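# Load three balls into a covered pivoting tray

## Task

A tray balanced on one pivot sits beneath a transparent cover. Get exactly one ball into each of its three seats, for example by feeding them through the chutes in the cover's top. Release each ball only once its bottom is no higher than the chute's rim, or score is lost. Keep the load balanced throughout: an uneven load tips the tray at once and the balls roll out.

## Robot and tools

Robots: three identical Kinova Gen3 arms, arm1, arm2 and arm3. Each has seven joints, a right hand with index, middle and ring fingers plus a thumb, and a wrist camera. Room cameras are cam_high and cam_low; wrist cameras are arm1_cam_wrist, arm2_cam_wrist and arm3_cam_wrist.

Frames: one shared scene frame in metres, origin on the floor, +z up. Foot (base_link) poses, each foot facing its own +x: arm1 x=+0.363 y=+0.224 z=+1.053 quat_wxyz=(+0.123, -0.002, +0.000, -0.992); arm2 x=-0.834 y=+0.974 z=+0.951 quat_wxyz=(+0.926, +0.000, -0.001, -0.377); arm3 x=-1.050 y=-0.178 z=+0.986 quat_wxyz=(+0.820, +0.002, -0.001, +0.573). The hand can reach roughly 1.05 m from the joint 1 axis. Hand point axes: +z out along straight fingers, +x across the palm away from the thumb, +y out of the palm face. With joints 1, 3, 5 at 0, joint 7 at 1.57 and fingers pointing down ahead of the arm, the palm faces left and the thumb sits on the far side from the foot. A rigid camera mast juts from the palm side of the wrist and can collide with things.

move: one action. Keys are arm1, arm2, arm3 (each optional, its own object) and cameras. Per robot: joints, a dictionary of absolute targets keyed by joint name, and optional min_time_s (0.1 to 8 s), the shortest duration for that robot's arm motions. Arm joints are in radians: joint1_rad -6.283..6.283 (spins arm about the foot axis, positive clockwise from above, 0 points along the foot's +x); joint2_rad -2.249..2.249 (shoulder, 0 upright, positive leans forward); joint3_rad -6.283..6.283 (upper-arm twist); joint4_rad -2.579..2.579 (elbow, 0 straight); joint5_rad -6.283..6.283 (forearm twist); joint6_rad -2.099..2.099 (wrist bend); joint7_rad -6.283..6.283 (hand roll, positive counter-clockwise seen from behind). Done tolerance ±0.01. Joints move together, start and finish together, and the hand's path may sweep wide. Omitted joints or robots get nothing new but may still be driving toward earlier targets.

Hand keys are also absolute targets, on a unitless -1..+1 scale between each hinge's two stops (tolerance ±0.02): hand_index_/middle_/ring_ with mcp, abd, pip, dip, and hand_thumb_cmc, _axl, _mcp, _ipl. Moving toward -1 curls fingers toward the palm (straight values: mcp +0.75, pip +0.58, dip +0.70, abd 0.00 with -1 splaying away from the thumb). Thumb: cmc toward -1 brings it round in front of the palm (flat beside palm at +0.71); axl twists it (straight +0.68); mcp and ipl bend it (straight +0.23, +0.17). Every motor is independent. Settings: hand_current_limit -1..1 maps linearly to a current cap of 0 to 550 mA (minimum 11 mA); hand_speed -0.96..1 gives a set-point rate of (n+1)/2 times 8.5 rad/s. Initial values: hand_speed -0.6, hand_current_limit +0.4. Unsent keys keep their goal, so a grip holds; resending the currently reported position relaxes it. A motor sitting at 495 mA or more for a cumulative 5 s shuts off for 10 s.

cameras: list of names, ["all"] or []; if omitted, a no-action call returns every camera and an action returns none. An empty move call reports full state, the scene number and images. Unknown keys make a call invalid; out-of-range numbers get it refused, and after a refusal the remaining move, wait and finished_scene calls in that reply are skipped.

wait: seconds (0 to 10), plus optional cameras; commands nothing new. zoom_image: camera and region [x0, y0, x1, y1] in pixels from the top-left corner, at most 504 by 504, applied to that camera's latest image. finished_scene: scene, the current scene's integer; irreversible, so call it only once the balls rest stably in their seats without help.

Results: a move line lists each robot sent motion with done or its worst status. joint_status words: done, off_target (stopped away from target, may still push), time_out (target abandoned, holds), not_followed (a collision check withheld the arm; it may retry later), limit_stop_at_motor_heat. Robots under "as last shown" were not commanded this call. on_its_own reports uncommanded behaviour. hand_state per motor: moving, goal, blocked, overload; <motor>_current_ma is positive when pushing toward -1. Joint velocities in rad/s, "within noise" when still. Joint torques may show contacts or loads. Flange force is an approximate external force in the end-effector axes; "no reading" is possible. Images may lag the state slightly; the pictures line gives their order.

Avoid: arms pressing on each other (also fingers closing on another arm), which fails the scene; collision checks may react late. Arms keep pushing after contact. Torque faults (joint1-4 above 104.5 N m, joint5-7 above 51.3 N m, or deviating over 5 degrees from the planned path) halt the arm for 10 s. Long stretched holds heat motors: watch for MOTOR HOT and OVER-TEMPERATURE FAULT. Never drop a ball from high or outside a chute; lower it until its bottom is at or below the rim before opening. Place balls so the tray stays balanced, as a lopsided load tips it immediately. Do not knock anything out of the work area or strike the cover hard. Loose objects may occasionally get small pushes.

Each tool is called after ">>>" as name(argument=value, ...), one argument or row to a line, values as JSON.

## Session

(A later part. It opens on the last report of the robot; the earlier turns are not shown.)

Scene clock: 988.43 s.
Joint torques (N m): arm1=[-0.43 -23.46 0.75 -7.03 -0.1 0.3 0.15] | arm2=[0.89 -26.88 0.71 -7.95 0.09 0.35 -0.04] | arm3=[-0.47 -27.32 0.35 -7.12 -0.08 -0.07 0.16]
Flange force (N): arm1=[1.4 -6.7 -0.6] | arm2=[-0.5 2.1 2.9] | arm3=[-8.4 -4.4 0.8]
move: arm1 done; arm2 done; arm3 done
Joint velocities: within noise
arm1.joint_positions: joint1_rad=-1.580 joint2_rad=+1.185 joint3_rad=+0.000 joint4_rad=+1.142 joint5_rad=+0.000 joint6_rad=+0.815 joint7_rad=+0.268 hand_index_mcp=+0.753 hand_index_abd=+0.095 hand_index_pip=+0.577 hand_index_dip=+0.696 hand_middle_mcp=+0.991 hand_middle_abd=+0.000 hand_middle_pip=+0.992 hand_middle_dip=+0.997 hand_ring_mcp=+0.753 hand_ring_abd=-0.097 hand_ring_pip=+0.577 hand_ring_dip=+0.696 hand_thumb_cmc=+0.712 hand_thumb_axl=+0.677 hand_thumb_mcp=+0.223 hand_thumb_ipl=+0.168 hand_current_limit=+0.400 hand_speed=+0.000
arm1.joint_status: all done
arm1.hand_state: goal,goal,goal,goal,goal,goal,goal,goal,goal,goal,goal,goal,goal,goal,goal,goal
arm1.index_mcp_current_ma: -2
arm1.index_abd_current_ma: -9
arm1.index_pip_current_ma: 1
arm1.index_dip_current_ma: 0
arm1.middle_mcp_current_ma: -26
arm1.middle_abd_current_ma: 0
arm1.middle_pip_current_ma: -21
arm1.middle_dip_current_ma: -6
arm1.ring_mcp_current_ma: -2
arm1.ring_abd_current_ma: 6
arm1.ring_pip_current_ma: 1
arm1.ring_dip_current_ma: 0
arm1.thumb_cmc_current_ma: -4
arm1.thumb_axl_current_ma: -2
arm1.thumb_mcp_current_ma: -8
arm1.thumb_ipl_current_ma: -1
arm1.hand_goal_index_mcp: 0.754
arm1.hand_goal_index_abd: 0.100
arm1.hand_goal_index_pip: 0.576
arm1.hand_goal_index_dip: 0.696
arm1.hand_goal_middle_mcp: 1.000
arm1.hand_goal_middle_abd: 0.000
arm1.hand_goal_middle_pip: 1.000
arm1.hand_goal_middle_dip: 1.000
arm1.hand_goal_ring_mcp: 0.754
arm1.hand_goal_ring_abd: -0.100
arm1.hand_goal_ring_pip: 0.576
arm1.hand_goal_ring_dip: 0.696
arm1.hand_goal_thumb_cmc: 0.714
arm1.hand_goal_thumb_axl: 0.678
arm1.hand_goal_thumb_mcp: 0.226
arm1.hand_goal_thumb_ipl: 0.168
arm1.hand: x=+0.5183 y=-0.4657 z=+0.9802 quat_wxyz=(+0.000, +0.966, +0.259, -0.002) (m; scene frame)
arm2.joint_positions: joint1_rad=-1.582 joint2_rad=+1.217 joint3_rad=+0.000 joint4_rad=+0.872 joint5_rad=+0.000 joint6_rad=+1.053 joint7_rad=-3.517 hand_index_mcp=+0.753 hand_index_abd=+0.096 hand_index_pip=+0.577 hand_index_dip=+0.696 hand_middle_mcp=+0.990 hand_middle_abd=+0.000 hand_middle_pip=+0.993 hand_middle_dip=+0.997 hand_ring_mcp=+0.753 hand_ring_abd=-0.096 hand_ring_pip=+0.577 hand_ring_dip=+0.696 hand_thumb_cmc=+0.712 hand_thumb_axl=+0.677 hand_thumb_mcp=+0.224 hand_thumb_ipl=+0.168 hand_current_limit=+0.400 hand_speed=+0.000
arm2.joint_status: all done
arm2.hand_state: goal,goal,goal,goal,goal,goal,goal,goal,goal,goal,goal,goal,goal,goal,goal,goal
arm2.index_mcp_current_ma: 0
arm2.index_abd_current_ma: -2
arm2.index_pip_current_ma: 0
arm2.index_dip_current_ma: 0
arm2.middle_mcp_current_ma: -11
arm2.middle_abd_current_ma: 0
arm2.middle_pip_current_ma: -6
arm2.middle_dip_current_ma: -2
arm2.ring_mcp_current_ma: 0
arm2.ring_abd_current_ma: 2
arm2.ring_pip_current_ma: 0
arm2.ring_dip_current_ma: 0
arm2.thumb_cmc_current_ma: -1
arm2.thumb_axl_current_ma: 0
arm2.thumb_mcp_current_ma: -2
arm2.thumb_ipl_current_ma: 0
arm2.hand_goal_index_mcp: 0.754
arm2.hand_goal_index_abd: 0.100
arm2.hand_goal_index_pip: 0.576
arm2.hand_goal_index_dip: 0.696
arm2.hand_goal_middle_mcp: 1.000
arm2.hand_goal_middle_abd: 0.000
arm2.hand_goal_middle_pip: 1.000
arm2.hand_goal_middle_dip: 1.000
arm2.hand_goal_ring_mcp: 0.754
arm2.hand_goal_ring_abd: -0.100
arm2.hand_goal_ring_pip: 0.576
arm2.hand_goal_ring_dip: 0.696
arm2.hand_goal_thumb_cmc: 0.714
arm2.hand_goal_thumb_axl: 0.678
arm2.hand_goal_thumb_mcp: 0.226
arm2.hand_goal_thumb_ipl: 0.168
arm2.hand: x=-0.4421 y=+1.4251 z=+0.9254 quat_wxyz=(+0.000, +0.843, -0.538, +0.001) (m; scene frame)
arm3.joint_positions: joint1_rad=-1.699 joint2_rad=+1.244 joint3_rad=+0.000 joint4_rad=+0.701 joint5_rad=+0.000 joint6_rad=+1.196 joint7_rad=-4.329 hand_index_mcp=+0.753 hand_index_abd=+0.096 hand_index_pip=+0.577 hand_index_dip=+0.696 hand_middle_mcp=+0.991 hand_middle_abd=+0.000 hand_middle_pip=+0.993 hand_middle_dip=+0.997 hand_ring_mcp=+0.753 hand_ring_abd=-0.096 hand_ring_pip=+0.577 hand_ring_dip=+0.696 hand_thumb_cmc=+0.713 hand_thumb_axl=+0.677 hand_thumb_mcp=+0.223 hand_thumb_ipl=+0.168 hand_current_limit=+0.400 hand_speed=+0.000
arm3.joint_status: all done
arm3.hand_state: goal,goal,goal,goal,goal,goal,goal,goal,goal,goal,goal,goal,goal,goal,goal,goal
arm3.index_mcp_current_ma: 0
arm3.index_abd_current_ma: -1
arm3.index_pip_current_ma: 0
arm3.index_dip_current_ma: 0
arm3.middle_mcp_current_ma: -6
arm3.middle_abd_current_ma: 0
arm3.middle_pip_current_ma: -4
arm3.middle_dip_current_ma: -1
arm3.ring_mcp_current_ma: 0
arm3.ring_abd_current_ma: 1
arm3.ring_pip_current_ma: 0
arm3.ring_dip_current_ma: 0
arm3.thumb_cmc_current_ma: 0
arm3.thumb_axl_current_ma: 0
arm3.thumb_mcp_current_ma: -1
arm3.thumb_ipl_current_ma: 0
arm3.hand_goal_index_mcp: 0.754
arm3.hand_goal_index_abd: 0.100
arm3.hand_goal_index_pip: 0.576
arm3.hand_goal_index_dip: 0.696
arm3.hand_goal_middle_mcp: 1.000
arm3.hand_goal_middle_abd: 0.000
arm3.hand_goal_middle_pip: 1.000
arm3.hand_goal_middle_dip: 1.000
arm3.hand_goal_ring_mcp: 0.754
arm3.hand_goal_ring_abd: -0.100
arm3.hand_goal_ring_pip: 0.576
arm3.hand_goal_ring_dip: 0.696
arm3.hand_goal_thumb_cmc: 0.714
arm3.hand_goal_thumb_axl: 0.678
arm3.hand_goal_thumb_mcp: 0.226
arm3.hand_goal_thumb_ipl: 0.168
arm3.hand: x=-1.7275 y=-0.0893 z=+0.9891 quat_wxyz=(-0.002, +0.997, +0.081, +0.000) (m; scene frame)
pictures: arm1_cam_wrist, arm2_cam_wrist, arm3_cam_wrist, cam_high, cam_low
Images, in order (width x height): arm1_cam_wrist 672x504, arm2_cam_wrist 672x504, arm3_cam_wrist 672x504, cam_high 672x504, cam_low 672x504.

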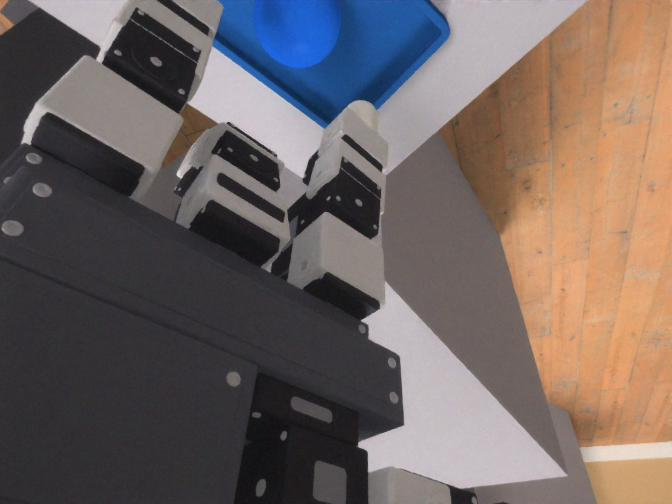

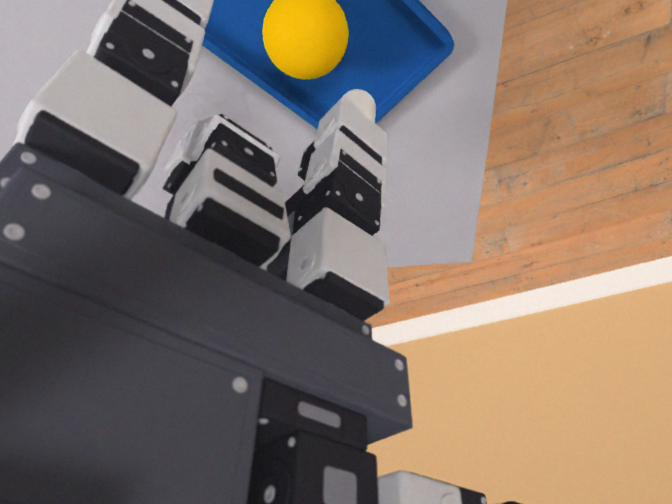

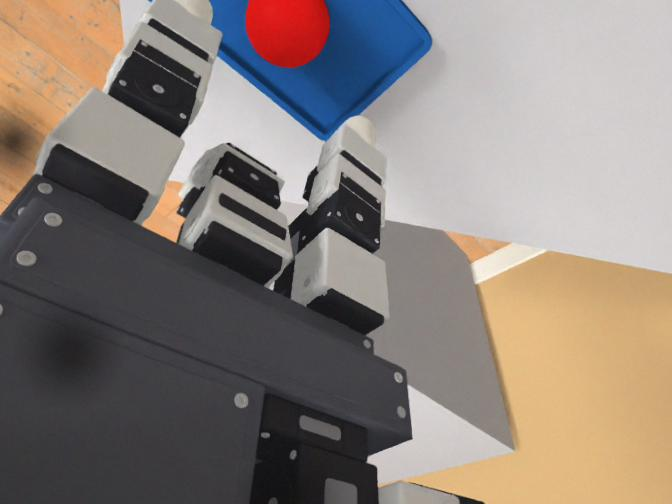

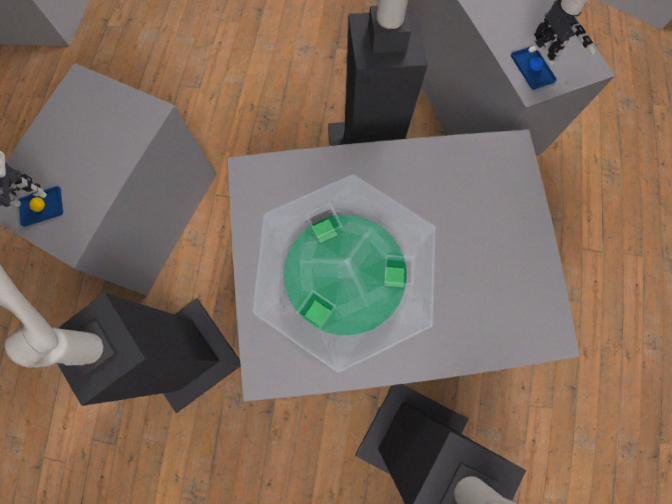

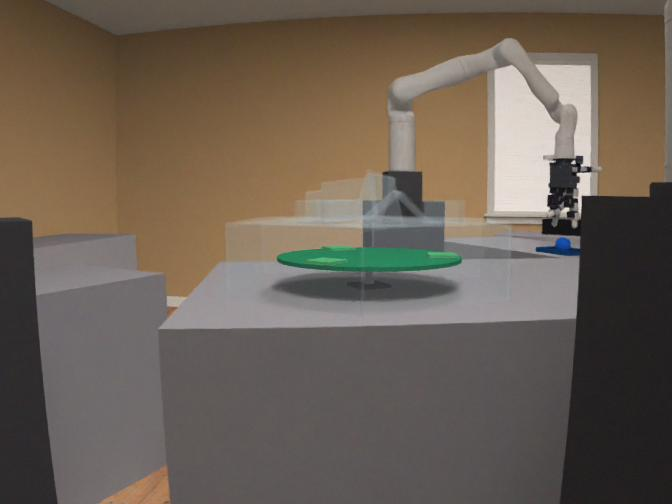

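>>> move(
  arm2={"joints":{"joint1_rad":-1.593,"joint2_rad":1.2903,"joint4_rad":0.7261,"joint6_rad":1.1252,"joint7_rad":-3.5284},"min_time_s":1},
  arm3={"joints":{"joint1_rad":-1.6832,"joint2_rad":1.2615,"joint4_rad":0.7289,"joint6_rad":1.1512,"joint7_rad":-4.3132},"min_time_s":1},
  cameras=["arm2_cam_wrist","arm3_cam_wrist"],
)

Scene clock: 1062.87 s.
Joint torques (N m): arm1=[-0.43 -23.49 0.76 -7.06 -0.09 0.26 0.12] | arm2=[0.85 -27.59 0.77 -8.55 0.08 0.31 -0.07] | arm3=[-0.49 -27.23 0.4 -7.06 -0.09 -0.06 0.17]
Flange force (N): arm1=[1.3 -6.6 -0.7] | arm2=[0.5 4.6 2.6] | arm3=[-7.1 -4.0 1.0]
move: arm2 done; arm3 done
Joint velocities: within noise
arm1: as last shown
arm1.hand: x=+0.5183 y=-0.4657 z=+0.9801 quat_wxyz=(+0.000, +0.966, +0.259, -0.002) (m; scene frame)
arm2.joint_positions: joint1_rad=-1.593 joint2_rad=+1.290 joint3_rad=+0.000 joint4_rad=+0.726 joint5_rad=+0.000 joint6_rad=+1.125 joint7_rad=-3.528 hand_index_mcp=+0.753 hand_index_abd=+0.096 hand_index_pip=+0.577 hand_index_dip=+0.696 hand_middle_mcp=+0.990 hand_middle_abd=+0.000 hand_middle_pip=+0.993 hand_middle_dip=+0.997 hand_ring_mcp=+0.753 hand_ring_abd=-0.096 hand_ring_pip=+0.577 hand_ring_dip=+0.696 hand_thumb_cmc=+0.712 hand_thumb_axl=+0.677 hand_thumb_mcp=+0.224 hand_thumb_ipl=+0.168 hand_current_limit=+0.400 hand_speed=+0.000
arm2.joint_status: all done
arm2.hand_state: goal,goal,goal,goal,goal,goal,goal,goal,goal,goal,goal,goal,goal,goal,goal,goal
arm2.index_mcp_current_ma: 0
arm2.index_abd_current_ma: -2
arm2.index_pip_current_ma: 0
arm2.index_dip_current_ma: 0
arm2.middle_mcp_current_ma: -11
arm2.middle_abd_current_ma: 0
arm2.middle_pip_current_ma: -6
arm2.middle_dip_current_ma: -2
arm2.ring_mcp_current_ma: 0
arm2.ring_abd_current_ma: 2
arm2.ring_pip_current_ma: 0
arm2.ring_dip_current_ma: 0
arm2.thumb_cmc_current_ma: -1
arm2.thumb_axl_current_ma: 0
arm2.thumb_mcp_current_ma: -2
arm2.thumb_ipl_current_ma: 0
arm2.hand_goal_index_mcp: 0.754
arm2.hand_goal_index_abd: 0.100
arm2.hand_goal_index_pip: 0.576
arm2.hand_goal_index_dip: 0.696
arm2.hand_goal_middle_mcp: 1.000
arm2.hand_goal_middle_abd: 0.000
arm2.hand_goal_middle_pip: 1.000
arm2.hand_goal_middle_dip: 1.000
arm2.hand_goal_ring_mcp: 0.754
arm2.hand_goal_ring_abd: -0.100
arm2.hand_goal_ring_pip: 0.576
arm2.hand_goal_ring_dip: 0.696
arm2.hand_goal_thumb_cmc: 0.714
arm2.hand_goal_thumb_axl: 0.678
arm2.hand_goal_thumb_mcp: 0.226
arm2.hand_goal_thumb_ipl: 0.168
arm2.hand: x=-0.4335 y=+1.4451 z=+0.9165 quat_wxyz=(+0.000, +0.843, -0.538, +0.001) (m; scene frame)
arm3.joint_positions: joint1_rad=-1.683 joint2_rad=+1.262 joint3_rad=+0.000 joint4_rad=+0.729 joint5_rad=+0.000 joint6_rad=+1.151 joint7_rad=-4.313 hand_index_mcp=+0.753 hand_index_abd=+0.096 hand_index_pip=+0.577 hand_index_dip=+0.696 hand_middle_mcp=+0.991 hand_middle_abd=+0.000 hand_middle_pip=+0.993 hand_middle_dip=+0.997 hand_ring_mcp=+0.753 hand_ring_abd=-0.096 hand_ring_pip=+0.577 hand_ring_dip=+0.696 hand_thumb_cmc=+0.713 hand_thumb_axl=+0.677 hand_thumb_mcp=+0.223 hand_thumb_ipl=+0.168 hand_current_limit=+0.400 hand_speed=+0.000
arm3.joint_status: all done
arm3.hand_state: goal,goal,goal,goal,goal,goal,goal,goal,goal,goal,goal,goal,goal,goal,goal,goal
arm3.index_mcp_current_ma: 0
arm3.index_abd_current_ma: -1
arm3.index_pip_current_ma: 0
arm3.index_dip_current_ma: 0
arm3.middle_mcp_current_ma: -6
arm3.middle_abd_current_ma: 0
arm3.middle_pip_current_ma: -4
arm3.middle_dip_current_ma: -1
arm3.ring_mcp_current_ma: 0
arm3.ring_abd_current_ma: 1
arm3.ring_pip_current_ma: 0
arm3.ring_dip_current_ma: 0
arm3.thumb_cmc_current_ma: 0
arm3.thumb_axl_current_ma: 0
arm3.thumb_mcp_current_ma: -1
arm3.thumb_ipl_current_ma: 0
arm3.hand_goal_index_mcp: 0.754
arm3.hand_goal_index_abd: 0.100
arm3.hand_goal_index_pip: 0.576
arm3.hand_goal_index_dip: 0.696
arm3.hand_goal_middle_mcp: 1.000
arm3.hand_goal_middle_abd: 0.000
arm3.hand_goal_middle_pip: 1.000
arm3.hand_goal_middle_dip: 1.000
arm3.hand_goal_ring_mcp: 0.754
arm3.hand_goal_ring_abd: -0.100
arm3.hand_goal_ring_pip: 0.576
arm3.hand_goal_ring_dip: 0.696
arm3.hand_goal_thumb_cmc: 0.714
arm3.hand_goal_thumb_axl: 0.678
arm3.hand_goal_thumb_mcp: 0.226
arm3.hand_goal_thumb_ipl: 0.168
arm3.hand: x=-1.7215 y=-0.0791 z=+0.9692 quat_wxyz=(-0.002, +0.997, +0.081, +0.000) (m; scene frame)
pictures: arm2_cam_wrist, arm3_cam_wrist
Images, in order (width x height): arm2_cam_wrist 672x504, arm3_cam_wrist 672x504.

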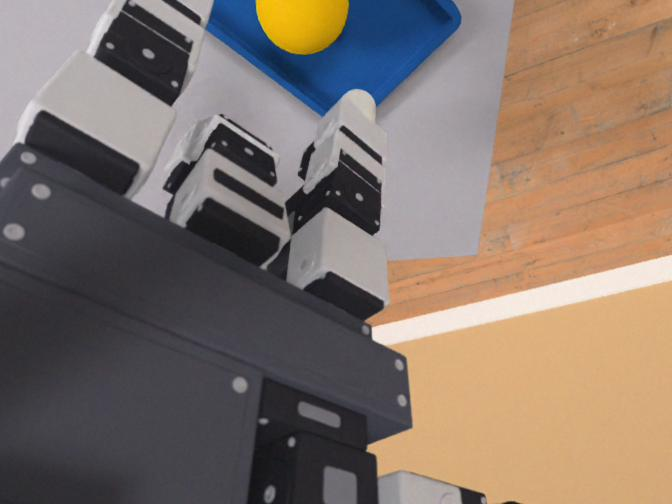

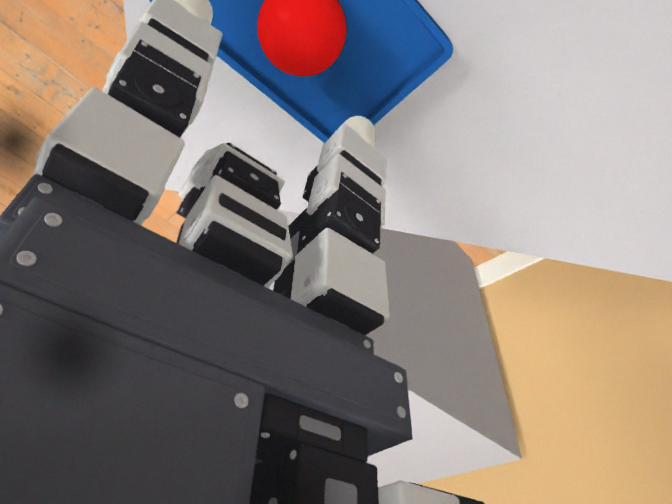

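>>> move(
  arm1={"joints":{"joint2_rad":1.3010,"joint4_rad":1.0960,"joint6_rad":0.7446},"min_time_s":1.5},
  arm2={"joints":{"joint2_rad":1.3750,"joint4_rad":0.7000,"joint6_rad":1.0666},"min_time_s":1.5},
  arm3={"joints":{"joint2_rad":1.3537,"joint4_rad":0.7095,"joint6_rad":1.0784},"min_time_s":1.5},
  cameras=["arm1_cam_wrist","arm2_cam_wrist","arm3_cam_wrist"],
)

Scene clock: 1082.20 s.
Joint torques (N m): arm1=[-0.43 -23.62 0.8 -6.63 -0.09 0.3 0.13] | arm2=[0.85 -27.83 0.74 -8.29 0.09 0.31 -0.05] | arm3=[-0.46 -27.48 0.39 -6.85 -0.09 -0.05 0.17]
Flange force (N): arm1=[1.5 -7.1 -1.6] | arm2=[0.4 4.4 2.4] | arm3=[-7.0 -3.9 1.8]
move: arm1 done; arm2 done; arm3 done
Joint velocities: within noise
arm1.joint_positions: joint1_rad=-1.580 joint2_rad=+1.301 joint3_rad=+0.000 joint4_rad=+1.096 joint5_rad=+0.000 joint6_rad=+0.745 joint7_rad=+0.268 hand_index_mcp=+0.753 hand_index_abd=+0.095 hand_index_pip=+0.577 hand_index_dip=+0.696 hand_middle_mcp=+0.991 hand_middle_abd=+0.000 hand_middle_pip=+0.992 hand_middle_dip=+0.997 hand_ring_mcp=+0.753 hand_ring_abd=-0.097 hand_ring_pip=+0.577 hand_ring_dip=+0.696 hand_thumb_cmc=+0.712 hand_thumb_axl=+0.677 hand_thumb_mcp=+0.223 hand_thumb_ipl=+0.168 hand_current_limit=+0.400 hand_speed=+0.000
arm1.joint_status: all done
arm1.hand_state: goal,goal,goal,goal,goal,goal,goal,goal,goal,goal,goal,goal,goal,goal,goal,goal
arm1.index_mcp_current_ma: -2
arm1.index_abd_current_ma: -9
arm1.index_pip_current_ma: 1
arm1.index_dip_current_ma: 0
arm1.middle_mcp_current_ma: -26
arm1.middle_abd_current_ma: 0
arm1.middle_pip_current_ma: -21
arm1.middle_dip_current_ma: -6
arm1.ring_mcp_current_ma: -2
arm1.ring_abd_current_ma: 6
arm1.ring_pip_current_ma: 1
arm1.ring_dip_current_ma: 0
arm1.thumb_cmc_current_ma: -4
arm1.thumb_axl_current_ma: -2
arm1.thumb_mcp_current_ma: -8
arm1.thumb_ipl_current_ma: -1
arm1.hand_goal_index_mcp: 0.754
arm1.hand_goal_index_abd: 0.100
arm1.hand_goal_index_pip: 0.576
arm1.hand_goal_index_dip: 0.696
arm1.hand_goal_middle_mcp: 1.000
arm1.hand_goal_middle_abd: 0.000
arm1.hand_goal_middle_pip: 1.000
arm1.hand_goal_middle_dip: 1.000
arm1.hand_goal_ring_mcp: 0.754
arm1.hand_goal_ring_abd: -0.100
arm1.hand_goal_ring_pip: 0.576
arm1.hand_goal_ring_dip: 0.696
arm1.hand_goal_thumb_cmc: 0.714
arm1.hand_goal_thumb_axl: 0.678
arm1.hand_goal_thumb_mcp: 0.226
arm1.hand_goal_thumb_ipl: 0.168
arm1.hand: x=+0.5181 y=-0.4657 z=+0.9182 quat_wxyz=(+0.000, +0.966, +0.259, -0.002) (m; scene frame)
arm2.joint_positions: joint1_rad=-1.593 joint2_rad=+1.375 joint3_rad=+0.000 joint4_rad=+0.700 joint5_rad=+0.000 joint6_rad=+1.067 joint7_rad=-3.528 hand_index_mcp=+0.753 hand_index_abd=+0.096 hand_index_pip=+0.577 hand_index_dip=+0.696 hand_middle_mcp=+0.990 hand_middle_abd=+0.000 hand_middle_pip=+0.993 hand_middle_dip=+0.997 hand_ring_mcp=+0.753 hand_ring_abd=-0.096 hand_ring_pip=+0.577 hand_ring_dip=+0.696 hand_thumb_cmc=+0.712 hand_thumb_axl=+0.677 hand_thumb_mcp=+0.224 hand_thumb_ipl=+0.168 hand_current_limit=+0.400 hand_speed=+0.000
arm2.joint_status: all done
arm2.hand_state: goal,goal,goal,goal,goal,goal,goal,goal,goal,goal,goal,goal,goal,goal,goal,goal
arm2.index_mcp_current_ma: 0
arm2.index_abd_current_ma: -2
arm2.index_pip_current_ma: 0
arm2.index_dip_current_ma: 0
arm2.middle_mcp_current_ma: -11
arm2.middle_abd_current_ma: 0
arm2.middle_pip_current_ma: -6
arm2.middle_dip_current_ma: -2
arm2.ring_mcp_current_ma: 0
arm2.ring_abd_current_ma: 2
arm2.ring_pip_current_ma: 0
arm2.ring_dip_current_ma: 0
arm2.thumb_cmc_current_ma: -1
arm2.thumb_axl_current_ma: 0
arm2.thumb_mcp_current_ma: -2
arm2.thumb_ipl_current_ma: 0
arm2.hand_goal_index_mcp: 0.754
arm2.hand_goal_index_abd: 0.100
arm2.hand_goal_index_pip: 0.576
arm2.hand_goal_index_dip: 0.696
arm2.hand_goal_middle_mcp: 1.000
arm2.hand_goal_middle_abd: 0.000
arm2.hand_goal_middle_pip: 1.000
arm2.hand_goal_middle_dip: 1.000
arm2.hand_goal_ring_mcp: 0.754
arm2.hand_goal_ring_abd: -0.100
arm2.hand_goal_ring_pip: 0.576
arm2.hand_goal_ring_dip: 0.696
arm2.hand_goal_thumb_cmc: 0.714
arm2.hand_goal_thumb_axl: 0.678
arm2.hand_goal_thumb_mcp: 0.226
arm2.hand_goal_thumb_ipl: 0.168
arm2.hand: x=-0.4334 y=+1.4450 z=+0.8655 quat_wxyz=(+0.000, +0.843, -0.538, +0.001) (m; scene frame)
arm3.joint_positions: joint1_rad=-1.683 joint2_rad=+1.354 joint3_rad=+0.000 joint4_rad=+0.709 joint5_rad=+0.000 joint6_rad=+1.078 joint7_rad=-4.313 hand_index_mcp=+0.753 hand_index_abd=+0.096 hand_index_pip=+0.577 hand_index_dip=+0.696 hand_middle_mcp=+0.991 hand_middle_abd=+0.000 hand_middle_pip=+0.993 hand_middle_dip=+0.997 hand_ring_mcp=+0.753 hand_ring_abd=-0.096 hand_ring_pip=+0.577 hand_ring_dip=+0.696 hand_thumb_cmc=+0.713 hand_thumb_axl=+0.677 hand_thumb_mcp=+0.223 hand_thumb_ipl=+0.168 hand_current_limit=+0.400 hand_speed=+0.000
arm3.joint_status: all done
arm3.hand_state: goal,goal,goal,goal,goal,goal,goal,goal,goal,goal,goal,goal,goal,goal,goal,goal
arm3.index_mcp_current_ma: 0
arm3.index_abd_current_ma: -1
arm3.index_pip_current_ma: 0
arm3.index_dip_current_ma: 0
arm3.middle_mcp_current_ma: -6
arm3.middle_abd_current_ma: 0
arm3.middle_pip_current_ma: -4
arm3.middle_dip_current_ma: -1
arm3.ring_mcp_current_ma: 0
arm3.ring_abd_current_ma: 1
arm3.ring_pip_current_ma: 0
arm3.ring_dip_current_ma: 0
arm3.thumb_cmc_current_ma: 0
arm3.thumb_axl_current_ma: 0
arm3.thumb_mcp_current_ma: -1
arm3.thumb_ipl_current_ma: 0
arm3.hand_goal_index_mcp: 0.754
arm3.hand_goal_index_abd: 0.100
arm3.hand_goal_index_pip: 0.576
arm3.hand_goal_index_dip: 0.696
arm3.hand_goal_middle_mcp: 1.000
arm3.hand_goal_middle_abd: 0.000
arm3.hand_goal_middle_pip: 1.000
arm3.hand_goal_middle_dip: 1.000
arm3.hand_goal_ring_mcp: 0.754
arm3.hand_goal_ring_abd: -0.100
arm3.hand_goal_ring_pip: 0.576
arm3.hand_goal_ring_dip: 0.696
arm3.hand_goal_thumb_cmc: 0.714
arm3.hand_goal_thumb_axl: 0.678
arm3.hand_goal_thumb_mcp: 0.226
arm3.hand_goal_thumb_ipl: 0.168
arm3.hand: x=-1.7215 y=-0.0789 z=+0.9112 quat_wxyz=(-0.002, +0.997, +0.081, +0.000) (m; scene frame)
pictures: arm1_cam_wrist, arm2_cam_wrist, arm3_cam_wrist
Images, in order (width x height): arm1_cam_wrist 672x504, arm2_cam_wrist 672x504, arm3_cam_wrist 672x504.

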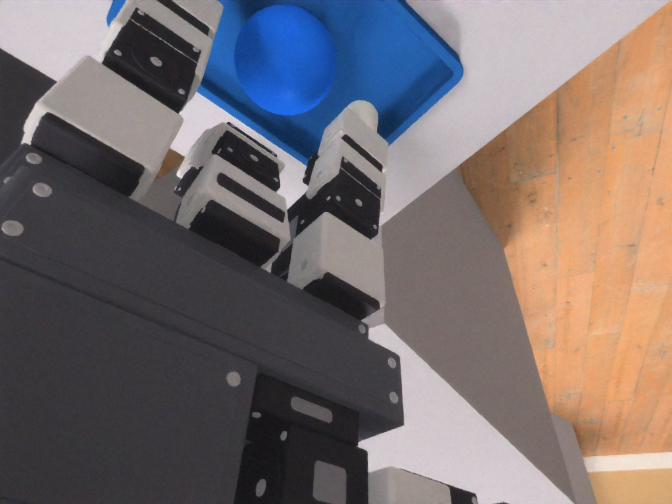

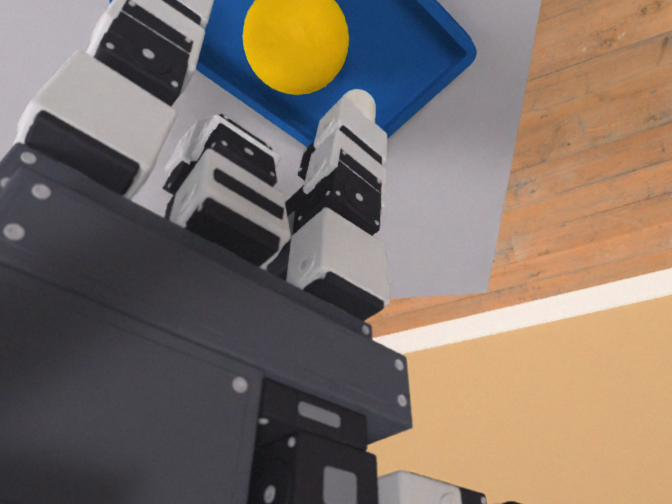

